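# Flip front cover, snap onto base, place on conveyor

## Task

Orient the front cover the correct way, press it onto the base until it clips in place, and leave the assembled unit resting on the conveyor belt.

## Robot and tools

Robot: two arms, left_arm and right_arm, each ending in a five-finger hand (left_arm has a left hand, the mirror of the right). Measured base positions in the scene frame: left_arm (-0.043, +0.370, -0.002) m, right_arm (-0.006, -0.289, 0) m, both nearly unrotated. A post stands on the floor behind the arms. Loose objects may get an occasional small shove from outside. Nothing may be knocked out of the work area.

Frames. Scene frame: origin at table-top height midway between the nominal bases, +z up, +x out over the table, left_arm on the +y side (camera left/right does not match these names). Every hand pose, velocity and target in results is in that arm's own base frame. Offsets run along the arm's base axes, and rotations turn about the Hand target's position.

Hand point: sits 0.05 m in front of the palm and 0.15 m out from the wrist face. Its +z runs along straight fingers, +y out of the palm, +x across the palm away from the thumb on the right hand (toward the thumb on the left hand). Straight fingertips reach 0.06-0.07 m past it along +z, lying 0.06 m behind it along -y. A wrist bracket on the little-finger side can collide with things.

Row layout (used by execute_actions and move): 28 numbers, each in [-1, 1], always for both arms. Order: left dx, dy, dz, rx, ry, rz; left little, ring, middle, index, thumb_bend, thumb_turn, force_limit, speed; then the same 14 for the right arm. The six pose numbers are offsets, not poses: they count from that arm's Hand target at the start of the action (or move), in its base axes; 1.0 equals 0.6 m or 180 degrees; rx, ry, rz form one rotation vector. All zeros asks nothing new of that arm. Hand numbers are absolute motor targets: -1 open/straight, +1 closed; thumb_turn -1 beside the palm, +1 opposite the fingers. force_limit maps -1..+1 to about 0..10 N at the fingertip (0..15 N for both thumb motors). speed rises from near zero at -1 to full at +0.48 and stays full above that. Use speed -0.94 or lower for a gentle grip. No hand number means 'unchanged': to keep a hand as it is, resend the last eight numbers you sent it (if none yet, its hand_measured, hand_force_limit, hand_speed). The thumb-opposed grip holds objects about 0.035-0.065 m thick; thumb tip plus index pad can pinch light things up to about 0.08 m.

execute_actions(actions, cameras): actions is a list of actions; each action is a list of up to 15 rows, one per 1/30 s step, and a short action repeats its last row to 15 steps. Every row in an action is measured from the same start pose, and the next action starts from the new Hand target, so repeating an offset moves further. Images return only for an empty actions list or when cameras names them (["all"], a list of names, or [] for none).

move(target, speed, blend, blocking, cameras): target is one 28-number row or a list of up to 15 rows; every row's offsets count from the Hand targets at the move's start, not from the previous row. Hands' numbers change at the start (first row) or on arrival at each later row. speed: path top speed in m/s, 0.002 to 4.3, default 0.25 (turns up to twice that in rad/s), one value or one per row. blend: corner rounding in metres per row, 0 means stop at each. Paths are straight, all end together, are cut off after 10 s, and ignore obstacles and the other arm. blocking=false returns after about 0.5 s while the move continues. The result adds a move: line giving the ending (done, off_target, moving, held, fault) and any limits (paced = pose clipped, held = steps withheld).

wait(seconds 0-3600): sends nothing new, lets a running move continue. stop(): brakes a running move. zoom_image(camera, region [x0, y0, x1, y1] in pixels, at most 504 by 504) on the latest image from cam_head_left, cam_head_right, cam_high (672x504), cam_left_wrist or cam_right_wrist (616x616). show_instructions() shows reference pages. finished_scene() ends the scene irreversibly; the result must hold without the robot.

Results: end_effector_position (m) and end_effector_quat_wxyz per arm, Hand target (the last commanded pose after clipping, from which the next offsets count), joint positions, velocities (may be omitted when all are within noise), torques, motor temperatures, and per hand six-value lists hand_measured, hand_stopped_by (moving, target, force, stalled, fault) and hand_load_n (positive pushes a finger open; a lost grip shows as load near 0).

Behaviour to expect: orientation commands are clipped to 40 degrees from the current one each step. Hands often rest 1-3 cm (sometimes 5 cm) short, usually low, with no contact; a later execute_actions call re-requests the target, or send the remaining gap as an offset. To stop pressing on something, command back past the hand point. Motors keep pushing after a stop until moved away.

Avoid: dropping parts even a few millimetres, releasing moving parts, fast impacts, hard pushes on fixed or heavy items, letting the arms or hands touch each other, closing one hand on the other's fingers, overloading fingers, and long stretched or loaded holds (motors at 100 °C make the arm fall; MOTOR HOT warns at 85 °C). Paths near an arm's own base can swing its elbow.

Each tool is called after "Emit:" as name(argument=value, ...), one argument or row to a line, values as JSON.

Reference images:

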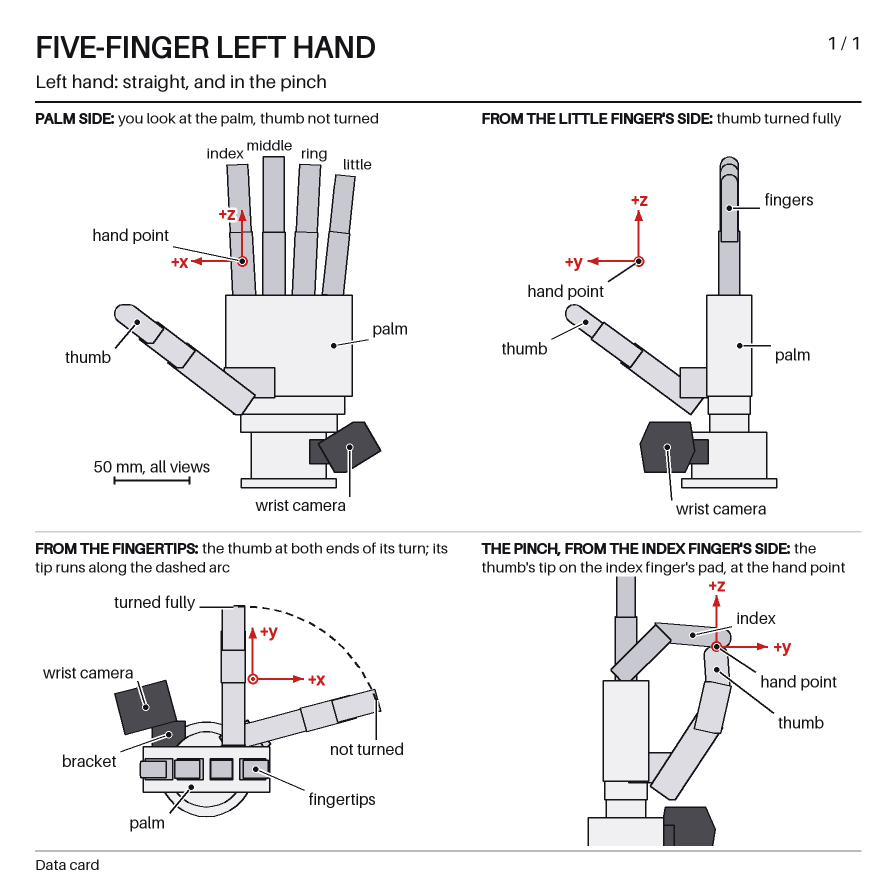

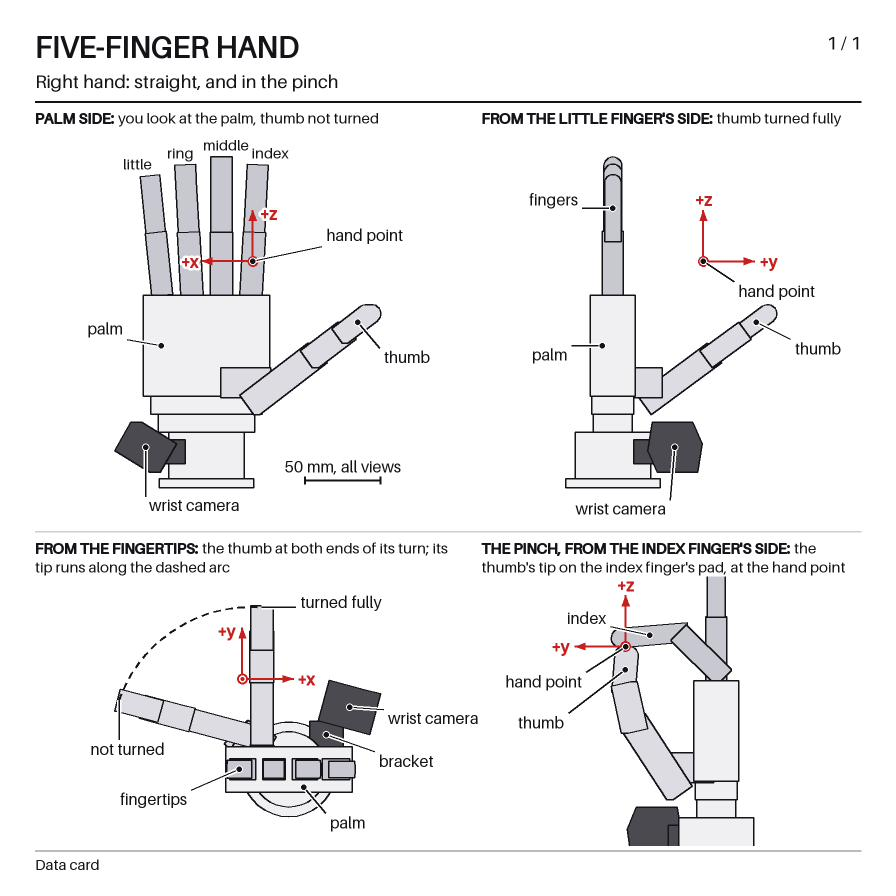

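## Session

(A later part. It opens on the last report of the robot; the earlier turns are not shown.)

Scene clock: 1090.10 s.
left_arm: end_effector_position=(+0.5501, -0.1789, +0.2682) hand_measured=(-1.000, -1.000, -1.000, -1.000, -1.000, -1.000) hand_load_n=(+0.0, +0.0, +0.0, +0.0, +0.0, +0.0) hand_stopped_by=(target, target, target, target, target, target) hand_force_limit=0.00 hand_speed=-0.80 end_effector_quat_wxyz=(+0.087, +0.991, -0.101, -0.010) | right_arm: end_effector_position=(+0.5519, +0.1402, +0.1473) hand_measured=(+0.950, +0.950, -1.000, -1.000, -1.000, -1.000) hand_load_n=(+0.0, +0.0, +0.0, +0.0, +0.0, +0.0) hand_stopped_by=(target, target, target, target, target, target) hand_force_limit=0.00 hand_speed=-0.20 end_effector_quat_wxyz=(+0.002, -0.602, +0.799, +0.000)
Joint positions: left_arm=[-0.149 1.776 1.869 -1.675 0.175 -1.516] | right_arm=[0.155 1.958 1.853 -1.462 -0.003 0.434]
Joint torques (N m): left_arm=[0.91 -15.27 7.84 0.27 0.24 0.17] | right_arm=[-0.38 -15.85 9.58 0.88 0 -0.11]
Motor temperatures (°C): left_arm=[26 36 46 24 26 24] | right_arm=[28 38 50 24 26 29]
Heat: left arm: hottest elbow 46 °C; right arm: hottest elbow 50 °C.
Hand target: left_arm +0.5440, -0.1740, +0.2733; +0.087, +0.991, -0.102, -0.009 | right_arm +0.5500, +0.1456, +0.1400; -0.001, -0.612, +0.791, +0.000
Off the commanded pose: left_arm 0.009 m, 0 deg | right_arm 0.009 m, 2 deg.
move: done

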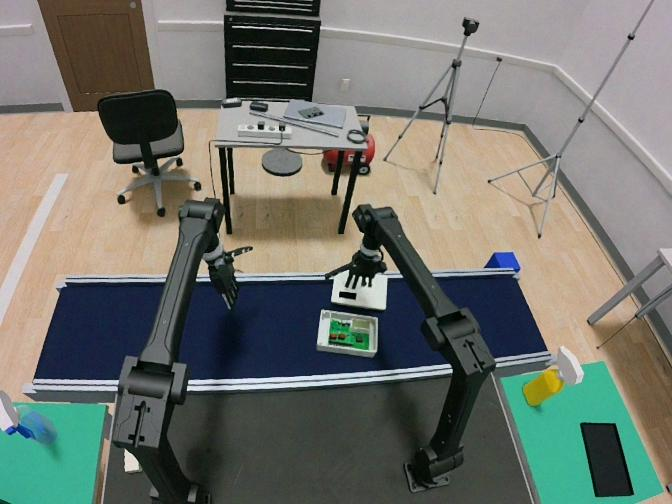

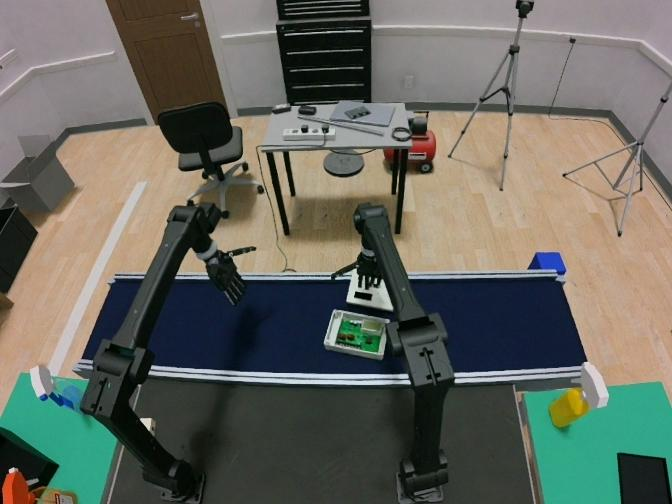

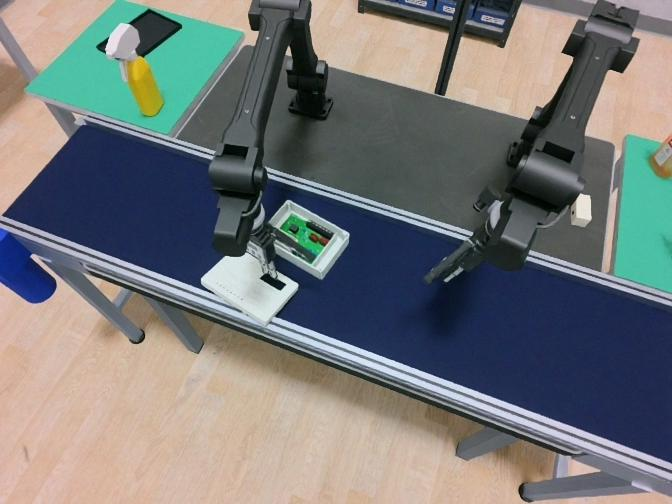

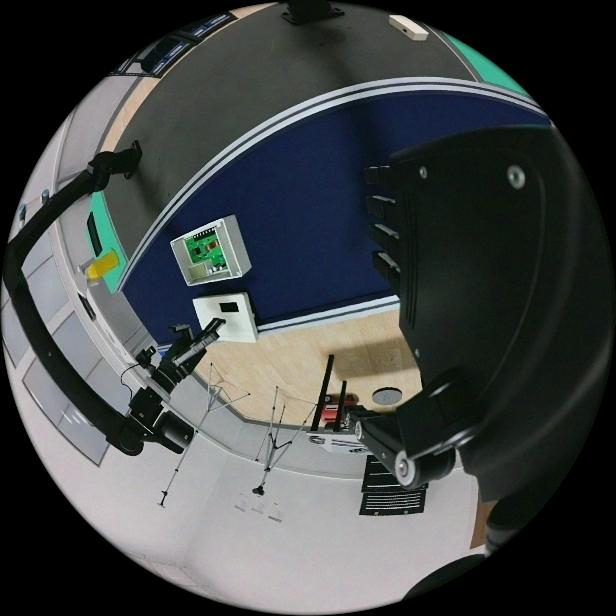

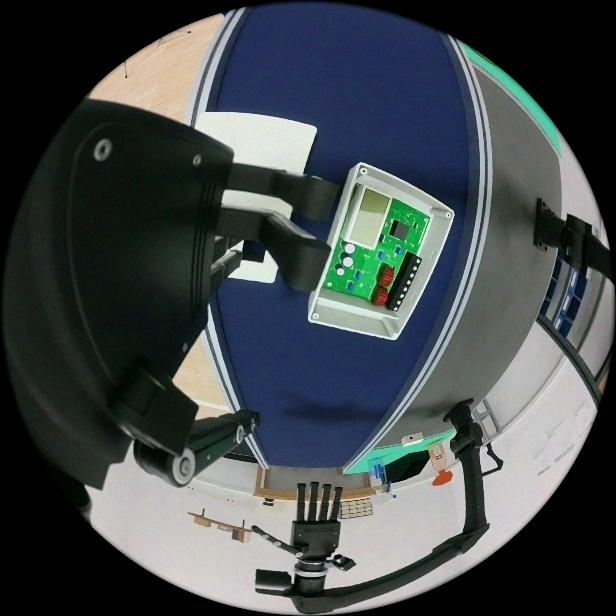

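Emit:
move(
  target=[0,0,0,0,0,0,-1,-1,-1,-1,-1,-1,0,-0.8,-0.0033,0.0067,-0.05,0,0,0,0.95,0.95,-1,-1,-1,-1,0,-0.2],
  speed=0.05,
  cameras=["cam_high","cam_right_wrist"],
)

Emit:
zoom_image(
  camera="cam_high",
  region=[200, 230, 300, 330],
)

Emit:
zoom_image(
  camera="cam_right_wrist",
  region=[180, 200, 320, 340],
)

Scene clock: 1125.87 s.
left_arm: end_effector_position=(+0.5501, -0.1789, +0.2682) hand_measured=(-1.000, -1.000, -1.000, -1.000, -1.000, -1.000) hand_load_n=(+0.0, +0.0, +0.0, +0.0, -0.5, +0.0) hand_stopped_by=(target, target, target, target, target, target) hand_force_limit=0.00 hand_speed=-0.80 end_effector_quat_wxyz=(+0.087, +0.991, -0.101, -0.010) | right_arm: end_effector_position=(+0.5511, +0.1423, +0.1203) hand_measured=(+0.950, +0.950, -1.000, -1.000, -1.000, -1.000) hand_load_n=(+0.0, +0.0, +0.0, +0.0, +0.0, +0.0) hand_stopped_by=(target, target, target, target, target, target) hand_force_limit=0.00 hand_speed=-0.20 end_effector_quat_wxyz=(+0.005, -0.603, +0.797, -0.001)
Joint positions: left_arm=[-0.149 1.776 1.869 -1.675 0.175 -1.516] | right_arm=[0.159 1.963 1.79 -1.388 -0.003 0.434]
Joint torques (N m): left_arm=[0.91 -15.33 7.84 0.27 0.24 0.16] | right_arm=[-0.03 -15.62 9.37 0.68 0 -0.06]
Heat: left arm: hottest elbow 46 °C; right arm: hottest elbow 48 °C.
Hand target: left_arm +0.5440, -0.1740, +0.2733; +0.087, +0.991, -0.102, -0.009 | right_arm +0.5481, +0.1496, +0.1102; +0.000, -0.612, +0.791, +0.000
Off the commanded pose: left_arm 0.009 m, 0 deg | right_arm 0.013 m, 1 deg.
move: off_target (right_arm)

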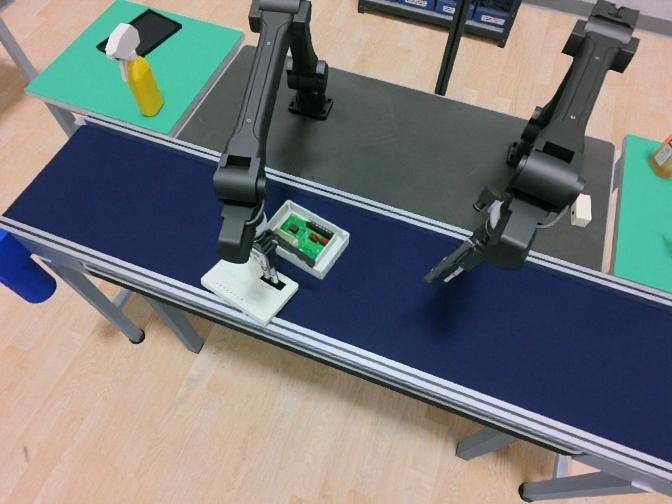

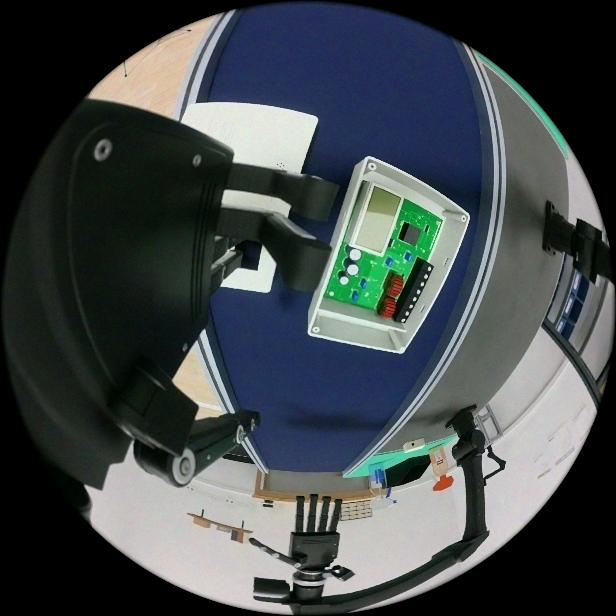

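Scaled by 5.040 from the camera's image (finer frame: 960x720).

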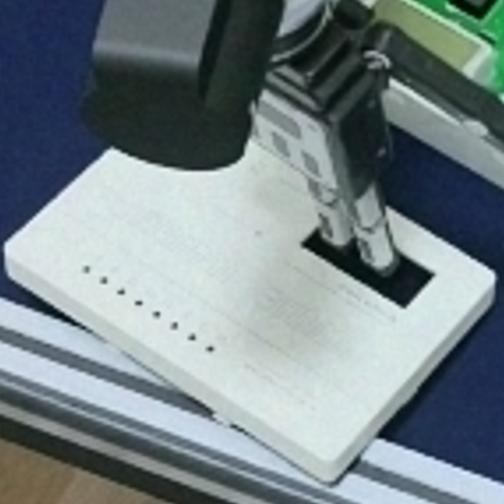

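Scaled by 3.600 from the camera's image (finer frame: 880x880).

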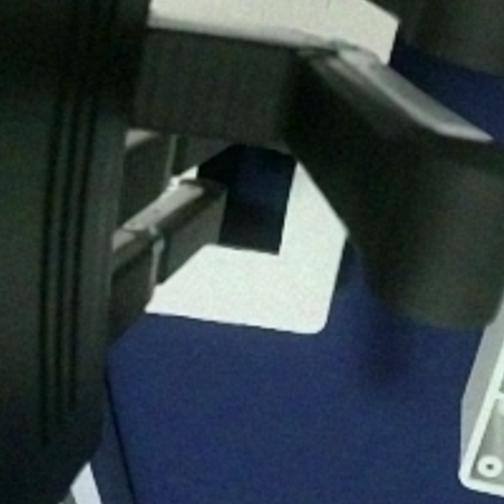

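Emit:
move(
  target=[0,0,0,0,0,0,-1,-1,-1,-1,-1,-1,0,-0.8,-0.005,0.005,-0.058,0,0,0,0.95,0.95,-1,-1,-1,-1,0,-0.2],
  speed=0.04,
  cameras=["cam_high","cam_right_wrist"],
)

Emit:
zoom_image(
  camera="cam_high",
  region=[200, 230, 300, 330],
)

Emit:
zoom_image(
  camera="cam_right_wrist",
  region=[180, 200, 320, 340],
)

Scene clock: 1150.60 s.
left_arm: end_effector_position=(+0.5501, -0.1789, +0.2682) hand_measured=(-1.000, -1.000, -1.000, -1.000, -1.000, -1.000) hand_load_n=(+0.0, +0.0, +0.0, +0.0, +0.0, +0.0) hand_stopped_by=(target, target, target, target, target, target) hand_force_limit=0.00 hand_speed=-0.80 end_effector_quat_wxyz=(+0.087, +0.991, -0.101, -0.010) | right_arm: end_effector_position=(+0.5510, +0.1429, +0.1062) hand_measured=(+0.950, +0.950, -1.000, -1.000, -1.000, -1.000) hand_load_n=(+0.0, +0.0, -2.5, +0.0, +0.0, +0.0) hand_stopped_by=(target, target, target, target, target, target) hand_force_limit=0.00 hand_speed=-0.20 end_effector_quat_wxyz=(+0.015, -0.604, +0.797, -0.008)
Joint positions: left_arm=[-0.149 1.776 1.869 -1.675 0.175 -1.516] | right_arm=[0.161 1.952 1.739 -1.322 0 0.434]
Joint torques (N m): left_arm=[0.85 -15.27 7.83 0.25 0.24 0.16] | right_arm=[0.21 -14.04 7.71 1.43 -0.08 0]
Motor temperatures (°C): left_arm=[26 35 45 24 25 24] | right_arm=[28 37 45 24 26 29]
Heat: left arm: hottest elbow 45 °C; right arm: hottest elbow 45 °C.
Hand target: left_arm +0.5440, -0.1740, +0.2733; +0.087, +0.991, -0.102, -0.009 | right_arm +0.5451, +0.1525, +0.0753; -0.001, -0.612, +0.791, +0.000
Off the commanded pose: left_arm 0.009 m, 0 deg | right_arm 0.033 m, 2 deg.
move: off_target (right_arm)

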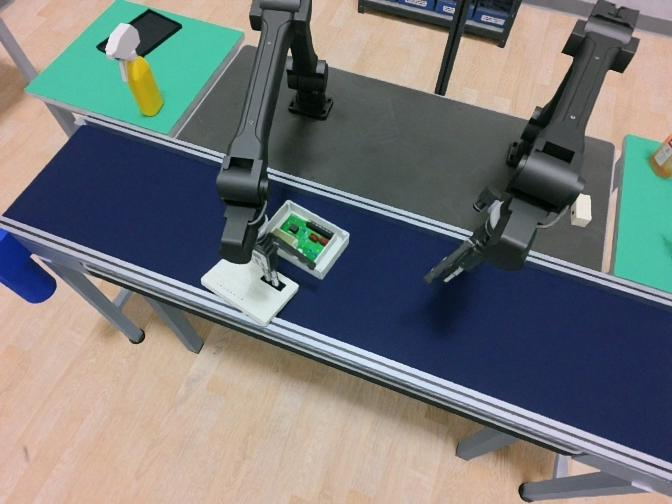

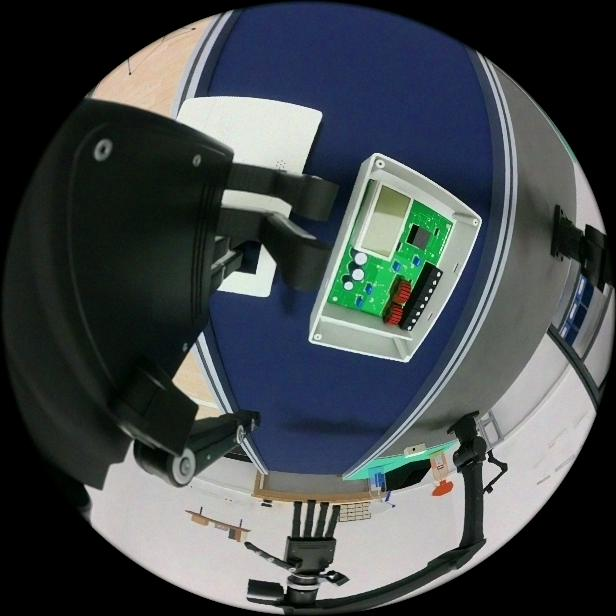

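Scaled by 5.040 from the camera's image (finer frame: 960x720).

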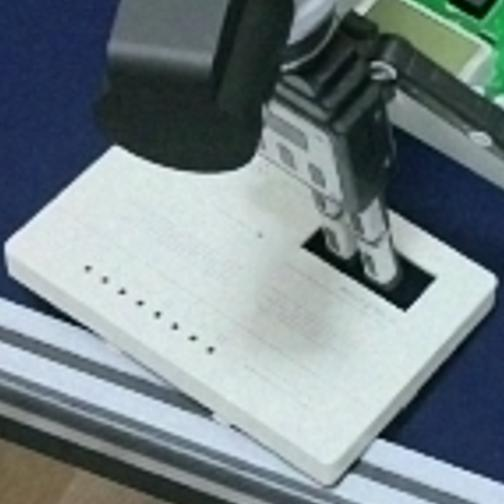

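Scaled by 3.600 from the camera's image (finer frame: 880x880).

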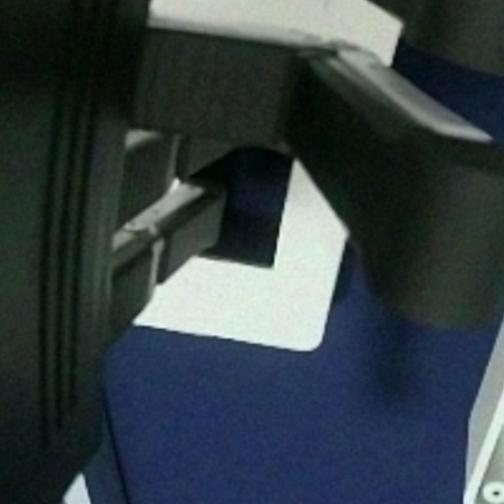

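Emit:
move(
  target=[
    [0,0,0,0,0,0,-1,-1,-1,-1,-1,-1,0,-0.8,0,0,0.067,0,0,0,0.95,0.95,-1,-1,-1,-1,0,-0.2],
    [0,0,0,0,0,0,-1,-1,-1,-1,-1,-1,0,-0.8,-0.012,0.008,0.06,0,0,0,0.95,0.95,-1,-1,-1,-1,0,-0.2],
  ],
  speed=0.04,
  cameras=["cam_high","cam_right_wrist"],
)

Emit:
zoom_image(
  camera="cam_high",
  region=[200, 230, 300, 330],
)

Scene clock: 1164.00 s.
left_arm: end_effector_position=(+0.5501, -0.1789, +0.2682) hand_measured=(-1.000, -1.000, -1.000, -1.000, -1.000, -1.000) hand_load_n=(+0.0, +0.0, +0.0, +0.0, +0.0, +0.0) hand_stopped_by=(target, target, target, target, target, target) hand_force_limit=0.00 hand_speed=-0.80 end_effector_quat_wxyz=(+0.087, +0.991, -0.101, -0.010) | right_arm: end_effector_position=(+0.5343, +0.1489, +0.1082) hand_measured=(+0.950, +0.950, -1.000, -1.000, -1.000, -1.000) hand_load_n=(+0.5, +0.0, +0.0, +0.0, +0.0, +0.0) hand_stopped_by=(target, target, target, target, target, target) hand_force_limit=0.00 hand_speed=-0.20 end_effector_quat_wxyz=(-0.009, -0.610, +0.792, +0.005)
Joint positions: left_arm=[-0.149 1.776 1.869 -1.675 0.175 -1.516] | right_arm=[0.176 1.952 1.738 -1.376 0 0.434]
Joint torques (N m): left_arm=[0.91 -15.27 7.84 0.27 0.24 0.16] | right_arm=[0.09 -16.26 10.82 0.64 -0.11 0.09]
Heat: left arm: hottest elbow 45 °C; right arm: hottest elbow 43 °C.
Hand target: left_arm +0.5440, -0.1740, +0.2733; +0.087, +0.991, -0.102, -0.009 | right_arm +0.5379, +0.1572, +0.1112; -0.001, -0.612, +0.791, +0.000
Off the commanded pose: left_arm 0.009 m, 0 deg | right_arm 0.010 m, 1 deg.
move: done

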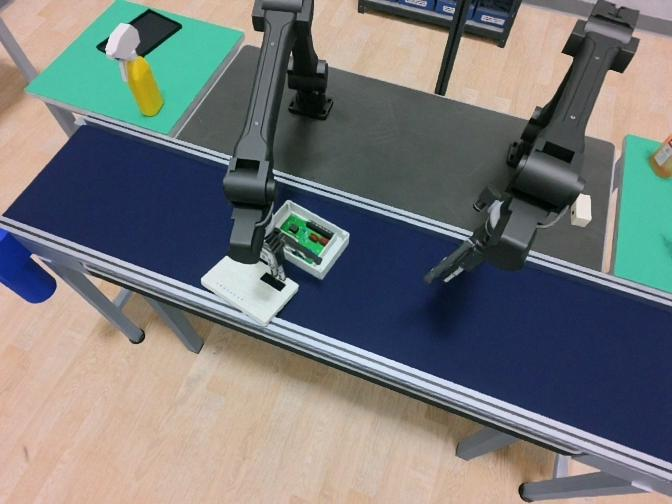

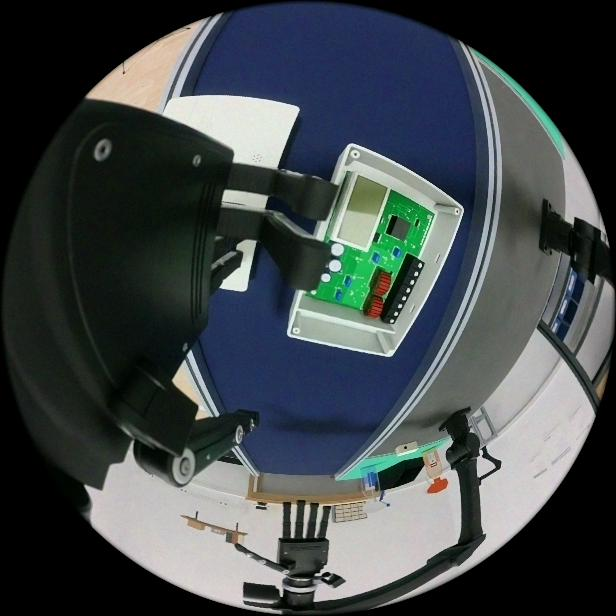

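Scaled by 5.040 from the camera's image (finer frame: 960x720).

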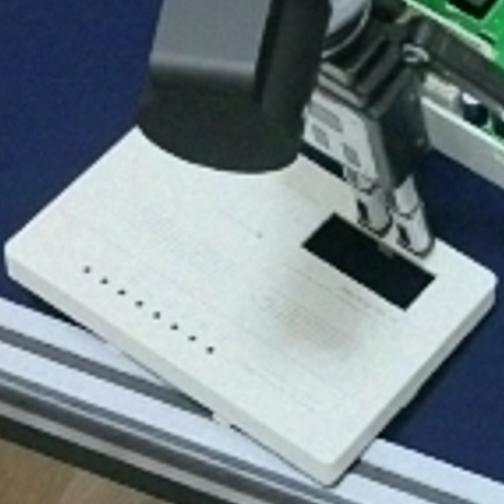

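Emit:
move(
  target=[0,0,0,0,0,0,-1,-1,-1,-1,-1,-1,0,-0.8,0.02,-0.004,0.008,0,0,0,0.95,0.95,-1,-1,-1,-1,0,-0.2],
  speed=0.04,
  cameras=["cam_high"],
)

Emit:
zoom_image(
  camera="cam_high",
  region=[200, 230, 300, 330],
)

Scene clock: 1187.50 s.
left_arm: end_effector_position=(+0.5501, -0.1789, +0.2682) hand_measured=(-1.000, -1.000, -1.000, -1.000, -1.000, -1.000) hand_load_n=(+0.0, +0.0, +0.0, +0.0, +0.0, -0.5) hand_stopped_by=(target, target, target, target, target, target) hand_force_limit=0.00 hand_speed=-0.80 end_effector_quat_wxyz=(+0.087, +0.991, -0.101, -0.010) | right_arm: end_effector_position=(+0.5341, +0.1489, +0.1061) hand_measured=(+0.950, +0.950, -1.000, -1.000, -1.000, -1.000) hand_load_n=(+0.0, +0.0, +0.0, +0.0, -0.5, +0.0) hand_stopped_by=(target, target, target, target, target, target) hand_force_limit=0.00 hand_speed=-0.20 end_effector_quat_wxyz=(-0.013, -0.610, +0.792, +0.007)
Joint positions: left_arm=[-0.149 1.776 1.869 -1.675 0.175 -1.516] | right_arm=[0.176 1.961 1.744 -1.384 0 0.434]
Joint torques (N m): left_arm=[0.91 -15.33 7.84 0.27 0.24 0.16] | right_arm=[-0.73 -15.44 15.2 -0.12 -0.09 0.01]
Heat: left arm: hottest elbow 45 °C; right arm: hottest elbow 43 °C.
Hand target: left_arm +0.5440, -0.1740, +0.2733; +0.087, +0.991, -0.102, -0.009 | right_arm +0.5498, +0.1548, +0.1161; -0.001, -0.612, +0.791, +0.000
Off the commanded pose: left_arm 0.009 m, 0 deg | right_arm 0.019 m, 2 deg.
move: off_target (right_arm)

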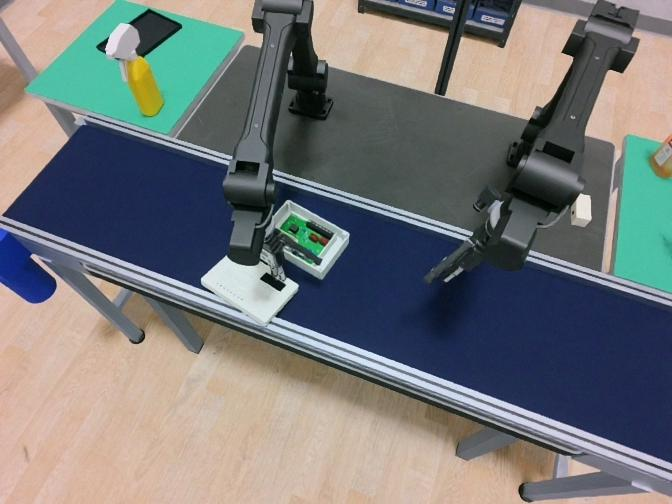

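Scaled by 5.040 from the camera's image (finer frame: 960x720).

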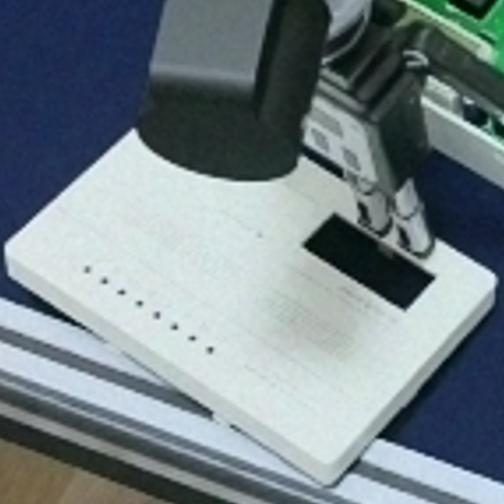

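Emit:
move(
  target=[
    [0,0,0,0,0,0,-1,-1,-1,-1,-1,-1,0,-0.8,0.04,-0.03,0.08,0,0,0,0.95,0.95,-1,-1,-1,-1,0,-0.2],
    [0,0,0,0,0,0,-1,-1,-1,-1,-1,-1,0,-0.8,-0.011,0.0,0.04,0,0,0,0.95,0.95,-1,-1,-1,-1,0,-0.2],
    [0,0,0,0,0,0,-1,-1,-1,-1,-1,-1,0,-0.8,-0.0125,-0.0033,-0.015,0,0,0,0.95,0.95,-1,-1,-1,-1,0,-0.2],
  ],
  speed=0.06,
  cameras=["cam_high"],
)

Emit:
zoom_image(
  camera="cam_high",
  region=[200, 230, 300, 330],
)

Scene clock: 1203.70 s.
left_arm: end_effector_position=(+0.5501, -0.1789, +0.2682) hand_measured=(-1.000, -1.000, -1.000, -1.000, -1.000, -1.000) hand_load_n=(+0.0, +0.0, +0.0, +0.0, +0.0, +0.0) hand_stopped_by=(target, target, target, target, target, target) hand_force_limit=0.00 hand_speed=-0.80 end_effector_quat_wxyz=(+0.087, +0.991, -0.101, -0.010) | right_arm: end_effector_position=(+0.5439, +0.1471, +0.1077) hand_measured=(+0.950, +0.950, -1.000, -1.000, -1.000, -1.000) hand_load_n=(+0.0, +0.0, -0.5, +0.0, +0.0, +0.0) hand_stopped_by=(target, target, target, target, target, target) hand_force_limit=0.00 hand_speed=-0.20 end_effector_quat_wxyz=(-0.004, -0.613, +0.790, +0.002)
Joint positions: left_arm=[-0.149 1.776 1.869 -1.675 0.175 -1.516] | right_arm=[0.171 1.969 1.765 -1.374 0 0.422]
Joint torques (N m): left_arm=[0.91 -15.27 7.84 0.25 0.24 0.16] | right_arm=[-0.5 -16.91 9.14 0.76 -0.11 0.11]
Heat: left arm: hottest elbow 45 °C; right arm: hottest elbow 46 °C.
Hand target: left_arm +0.5440, -0.1740, +0.2733; +0.087, +0.991, -0.102, -0.009 | right_arm +0.5423, +0.1530, +0.1072; +0.000, -0.612, +0.791, +0.000
Off the commanded pose: left_arm 0.009 m, 0 deg | right_arm 0.006 m, 0 deg.
move: done

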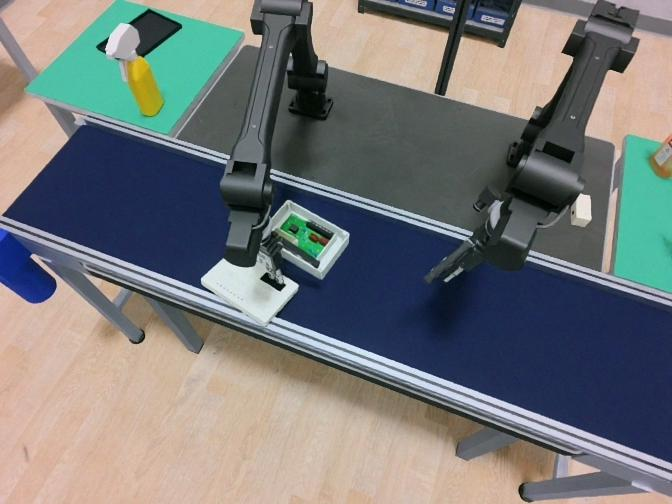

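Scaled by 5.040 from the camera's image (finer frame: 960x720).

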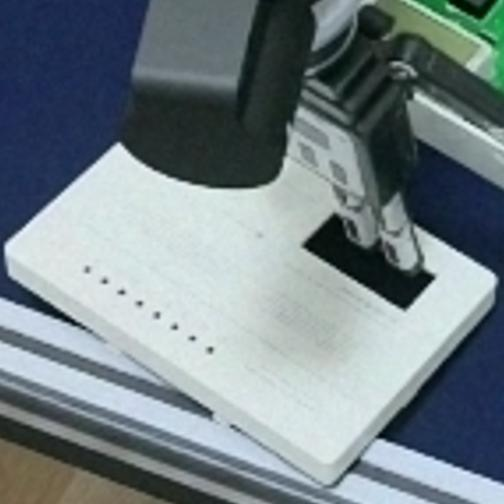

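Emit:
move(
  target=[0,0,0,0,0,0,-1,-1,-1,-1,-1,-1,0,-0.8,0,0,-0.05,0,0,0,0.95,0.95,-1,-1,-1,-1,0,-0.2],
  speed=0.04,
  cameras=["cam_high","cam_right_wrist"],
)

Emit:
zoom_image(
  camera="cam_high",
  region=[200, 230, 300, 330],
)

Scene clock: 1211.27 s.
left_arm: end_effector_position=(+0.5501, -0.1789, +0.2682) hand_measured=(-1.000, -1.000, -1.000, -1.000, -1.000, -1.000) hand_load_n=(+0.0, +0.0, +0.0, +0.0, +0.0, +0.0) hand_stopped_by=(target, target, target, target, target, target) hand_force_limit=0.00 hand_speed=-0.80 end_effector_quat_wxyz=(+0.087, +0.991, -0.101, -0.010) | right_arm: end_effector_position=(+0.5479, +0.1477, +0.1040) hand_measured=(+0.950, +0.950, -1.000, -1.000, -1.000, -1.000) hand_load_n=(+0.0, +0.0, -1.5, +0.0, +0.0, +0.0) hand_stopped_by=(target, target, target, target, target, target) hand_force_limit=0.00 hand_speed=-0.20 end_effector_quat_wxyz=(+0.015, -0.613, +0.790, -0.008)
Joint positions: left_arm=[-0.149 1.776 1.869 -1.675 0.175 -1.516] | right_arm=[0.171 1.951 1.731 -1.317 0 0.422]
Joint torques (N m): left_arm=[0.97 -15.27 7.84 0.25 0.24 0.16] | right_arm=[-0.56 -14.04 7.6 1.36 -0.09 0.11]
Heat: left arm: hottest elbow 45 °C; right arm: hottest elbow 45 °C.
Hand target: left_arm +0.5440, -0.1740, +0.2733; +0.087, +0.991, -0.102, -0.009 | right_arm +0.5423, +0.1530, +0.0771; -0.001, -0.612, +0.791, +0.000
Off the commanded pose: left_arm 0.009 m, 0 deg | right_arm 0.028 m, 2 deg.
move: off_target (right_arm)

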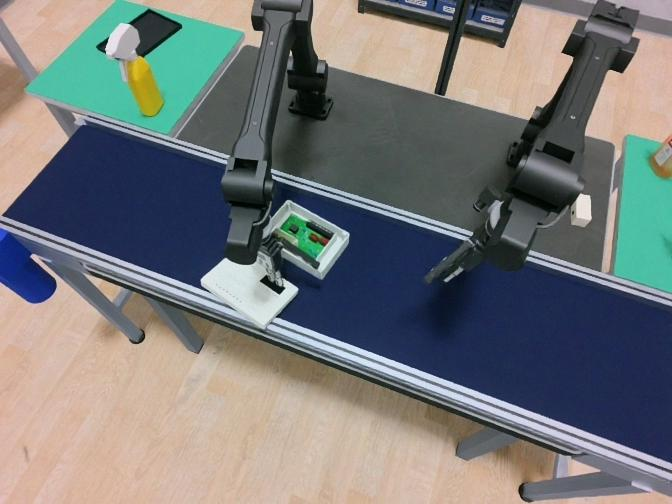

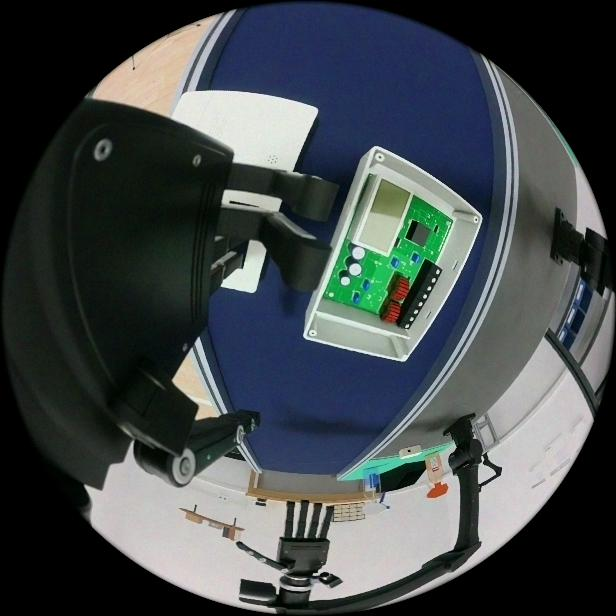

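Scaled by 5.040 from the camera's image (finer frame: 960x720).

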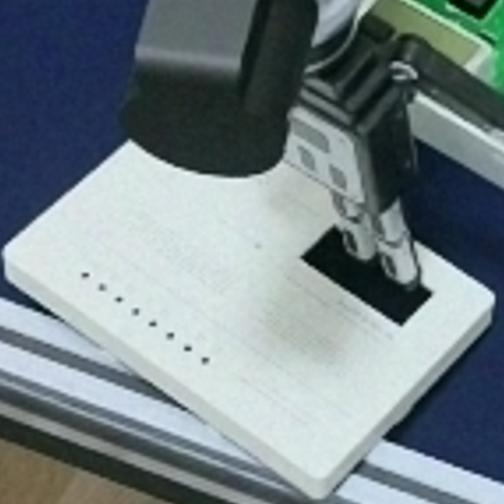

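Emit:
zoom_image(
  camera="cam_high",
  region=[250, 262, 300, 302],
)

Emit:
zoom_image(
  camera="cam_right_wrist",
  region=[200, 180, 300, 300],
)

Scaled by 10.080 from the camera's image (finer frame: 960x720).

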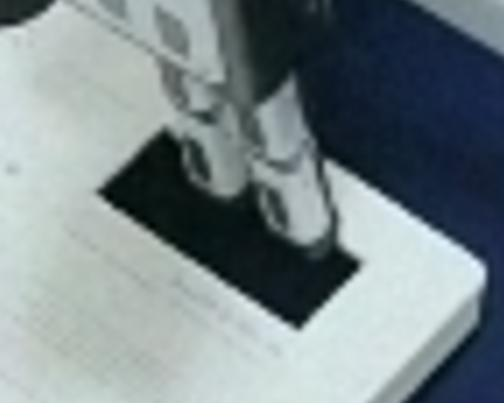

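Scaled by 4.200 from the camera's image (finer frame: 880x880).

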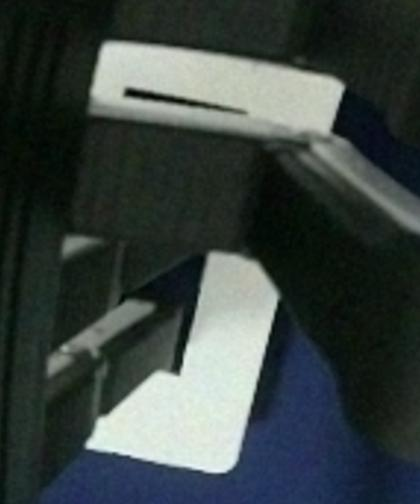

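Emit:
move(
  target=[
    [0,0,0,0,0,0,-1,-1,-1,-1,-1,-1,0,-0.8,0,0,0.1,0,0,0,0.95,0.95,-1,-1,-1,-1,0,-0.2],
    [0,0,0,0,0,0,-1,-1,-1,-1,-1,-1,0,-0.8,-0.05,0.05,0.25,0,0,0,-1,-1,-1,-1,-1,-1,0,-0.2],
  ],
  speed=0.1,
  cameras=["all"],
)

Emit:
zoom_image(
  camera="cam_high",
  region=[180, 180, 380, 340],
)

Emit:
zoom_image(
  camera="cam_right_wrist",
  region=[210, 80, 420, 330],
)

Scene clock: 1312.83 s.
left_arm: end_effector_position=(+0.5501, -0.1789, +0.2682) hand_measured=(-1.000, -1.000, -1.000, -1.000, -1.000, -1.000) hand_load_n=(+0.0, +0.0, +0.0, +0.0, +0.0, +0.0) hand_stopped_by=(target, target, target, target, target, target) hand_force_limit=0.00 hand_speed=-0.80 end_effector_quat_wxyz=(+0.087, +0.991, -0.101, -0.010) | right_arm: end_effector_position=(+0.5015, +0.1724, +0.2010) hand_measured=(-1.000, -1.000, -1.000, -1.000, -1.000, -1.000) hand_load_n=(+0.0, +0.0, +0.0, +0.0, +0.0, +0.0) hand_stopped_by=(target, target, target, target, target, target) hand_force_limit=0.00 hand_speed=-0.20 end_effector_quat_wxyz=(-0.028, -0.612, +0.790, +0.013)
Joint positions: left_arm=[-0.149 1.776 1.869 -1.675 0.175 -1.516] | right_arm=[0.228 1.879 1.866 -1.621 -0.001 0.48]
Joint torques (N m): left_arm=[0.91 -15.27 7.86 0.27 0.24 0.16] | right_arm=[-0.21 -16.21 15.6 -0.1 -0.13 0.13]
Heat: left arm: hottest elbow 45 °C; right arm: hottest shoulder 41 °C.
Hand target: left_arm +0.5440, -0.1740, +0.2733; +0.087, +0.991, -0.102, -0.009 | right_arm +0.5124, +0.1829, +0.2272; +0.000, -0.612, +0.791, +0.000
Off the commanded pose: left_arm 0.009 m, 0 deg | right_arm 0.030 m, 4 deg.
move: off_target (right_arm); target 2's new numbers were sent with right_arm's hand 0.030 m and 3 deg from that target

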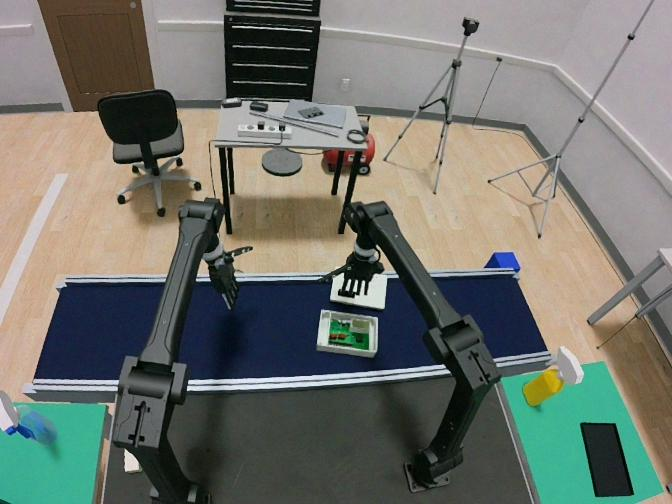

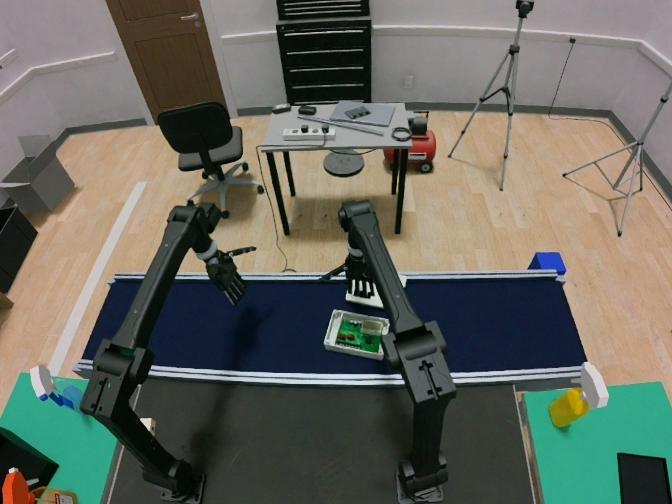

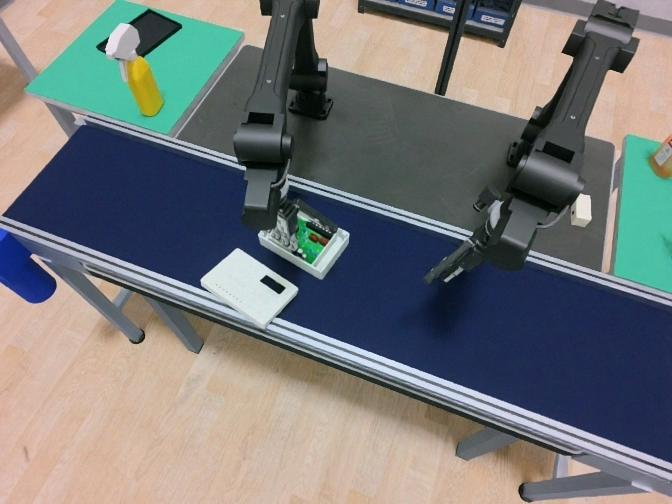

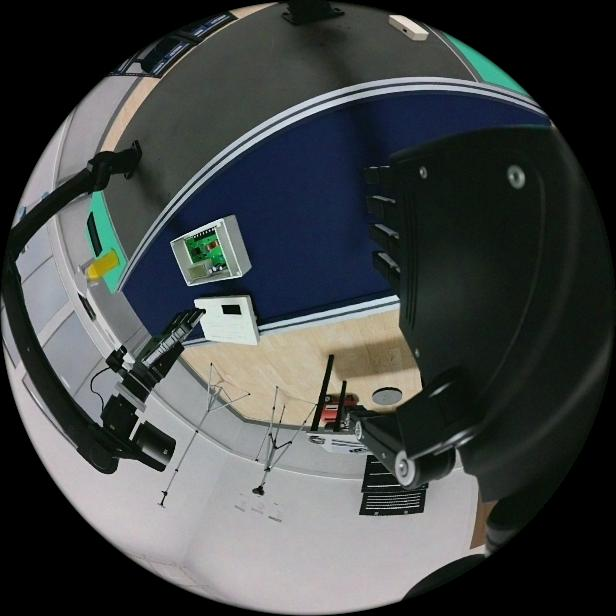

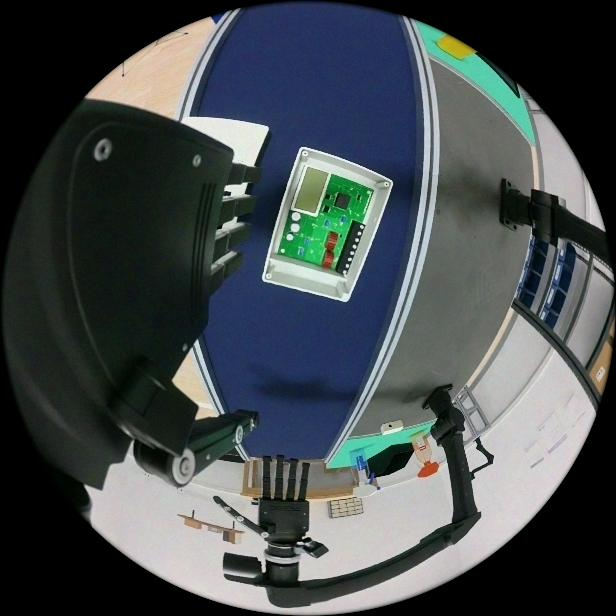

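Scaled by 2.520 from the camera's image (finer frame: 960x720).

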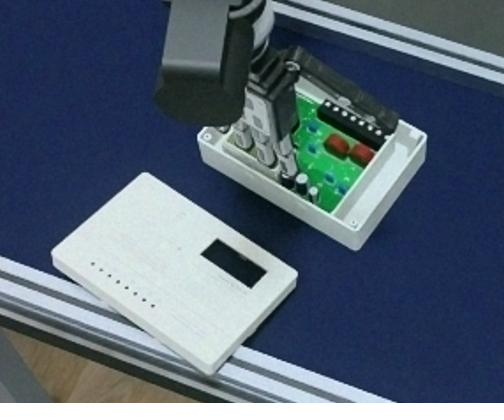

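Scaled by 2.016 from the camera's image (finer frame: 880x880).

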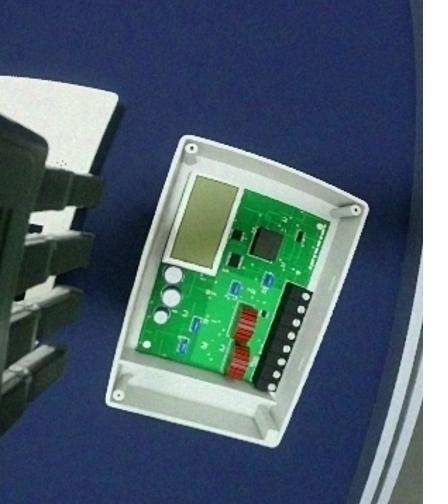

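Emit:
move(
  target=[
    [0,0.15,0,0,0,0,-1,-1,-1,-1,-1,-1,0,-0.8,-0.101,0.0847,-0.0453,-0.0308,0.0534,0.4939,-1,-1,-1,-1,-1,-1,0,-0.2],
    [0,0.15,0,0,0,0,-1,-1,-1,-1,-1,-1,0,-0.8,-0.101,0.0847,-0.212,-0.0308,0.0534,0.4939,-1,-1,-1,-1,-1,-1,0,-0.2],
  ],
  speed=[0.15,0.08],
  cameras=["cam_high","cam_right_wrist","cam_left_wrist","cam_head_left"],
)

Emit:
zoom_image(
  camera="cam_high",
  region=[180, 140, 420, 340],
)

Scene clock: 1388.20 s.
left_arm: end_effector_position=(+0.5514, -0.0892, +0.2683) hand_measured=(-1.000, -1.000, -1.000, -1.000, -1.000, -1.000) hand_load_n=(+0.0, +0.0, +0.0, +0.0, +0.0, +0.0) hand_stopped_by=(target, target, target, target, target, target) hand_force_limit=0.00 hand_speed=-0.80 end_effector_quat_wxyz=(+0.088, +0.991, -0.102, -0.007) | right_arm: end_effector_position=(+0.4543, +0.2299, +0.1073) hand_measured=(-1.000, -1.000, -1.000, -1.000, -1.000, -1.000) hand_load_n=(+0.0, +0.0, +0.0, +0.0, +0.0, +0.0) hand_stopped_by=(target, target, target, target, target, target) hand_force_limit=0.00 hand_speed=-0.20 end_effector_quat_wxyz=(+0.083, +0.986, -0.147, -0.009)
Joint positions: left_arm=[0.017 1.766 1.854 -1.695 0.174 -1.346] | right_arm=[0.546 1.975 1.739 -1.455 0.116 -0.723]
Joint torques (N m): left_arm=[1.08 -15.09 7.83 0.09 0.13 0.16] | right_arm=[-0.38 -15.38 9.06 0.34 0.13 -0.11]
Heat: left arm: hottest elbow 45 °C; right arm: hottest elbow 49 °C.
Hand target: left_arm +0.5441, -0.0839, +0.2731; +0.087, +0.991, -0.102, -0.010 | right_arm +0.4518, +0.2338, +0.0999; +0.087, +0.987, -0.133, -0.011
Off the commanded pose: left_arm 0.010 m, 0 deg | right_arm 0.009 m, 2 deg.
joint sent to its limit (left arm) — joint 4 (wrist pitch), lower limit. The joint targets still meet the commanded pose.
move: done
Images, in order (width x height): cam_head_left 672x504, cam_high 672x504, cam_left_wrist 616x616, cam_right_wrist 616x616.

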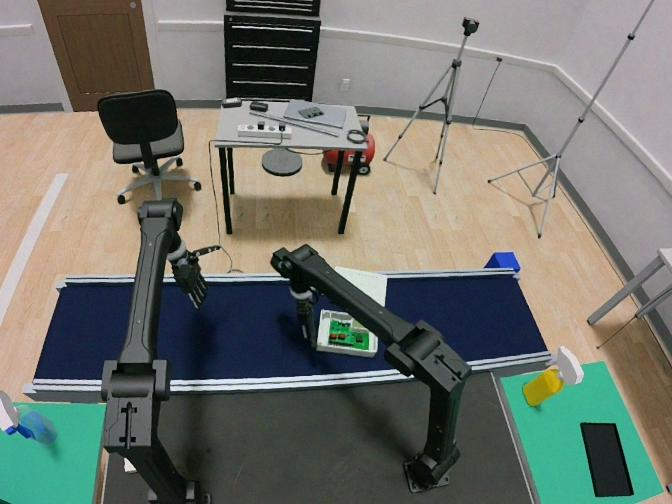

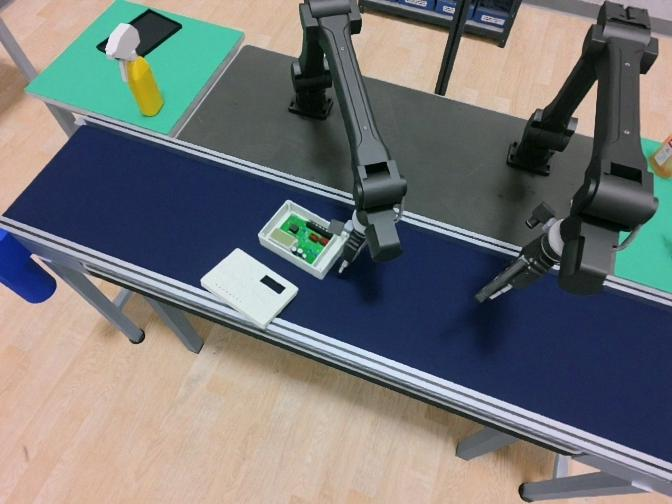

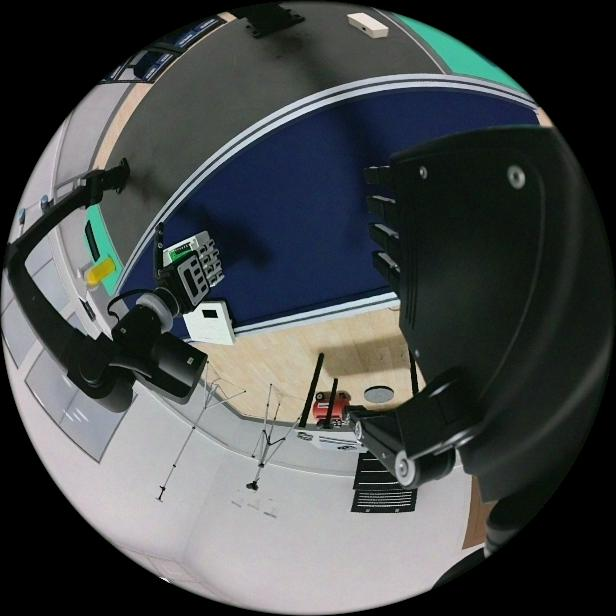

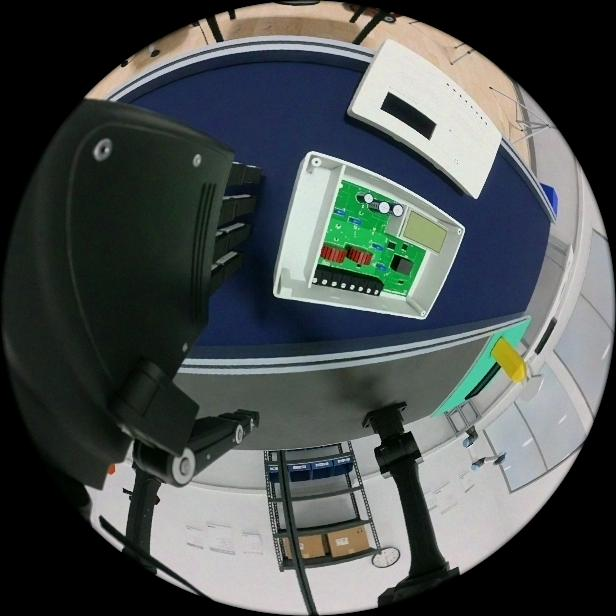

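Scaled by 2.100 from the camera's image (finer frame: 960x720).

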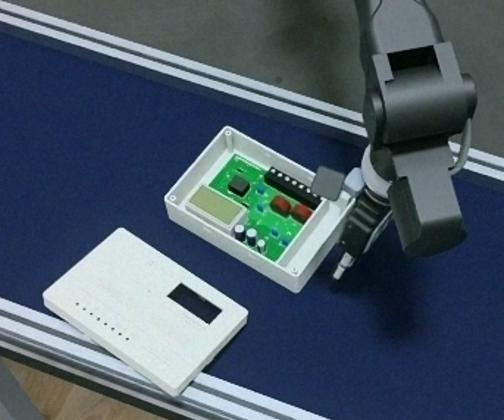

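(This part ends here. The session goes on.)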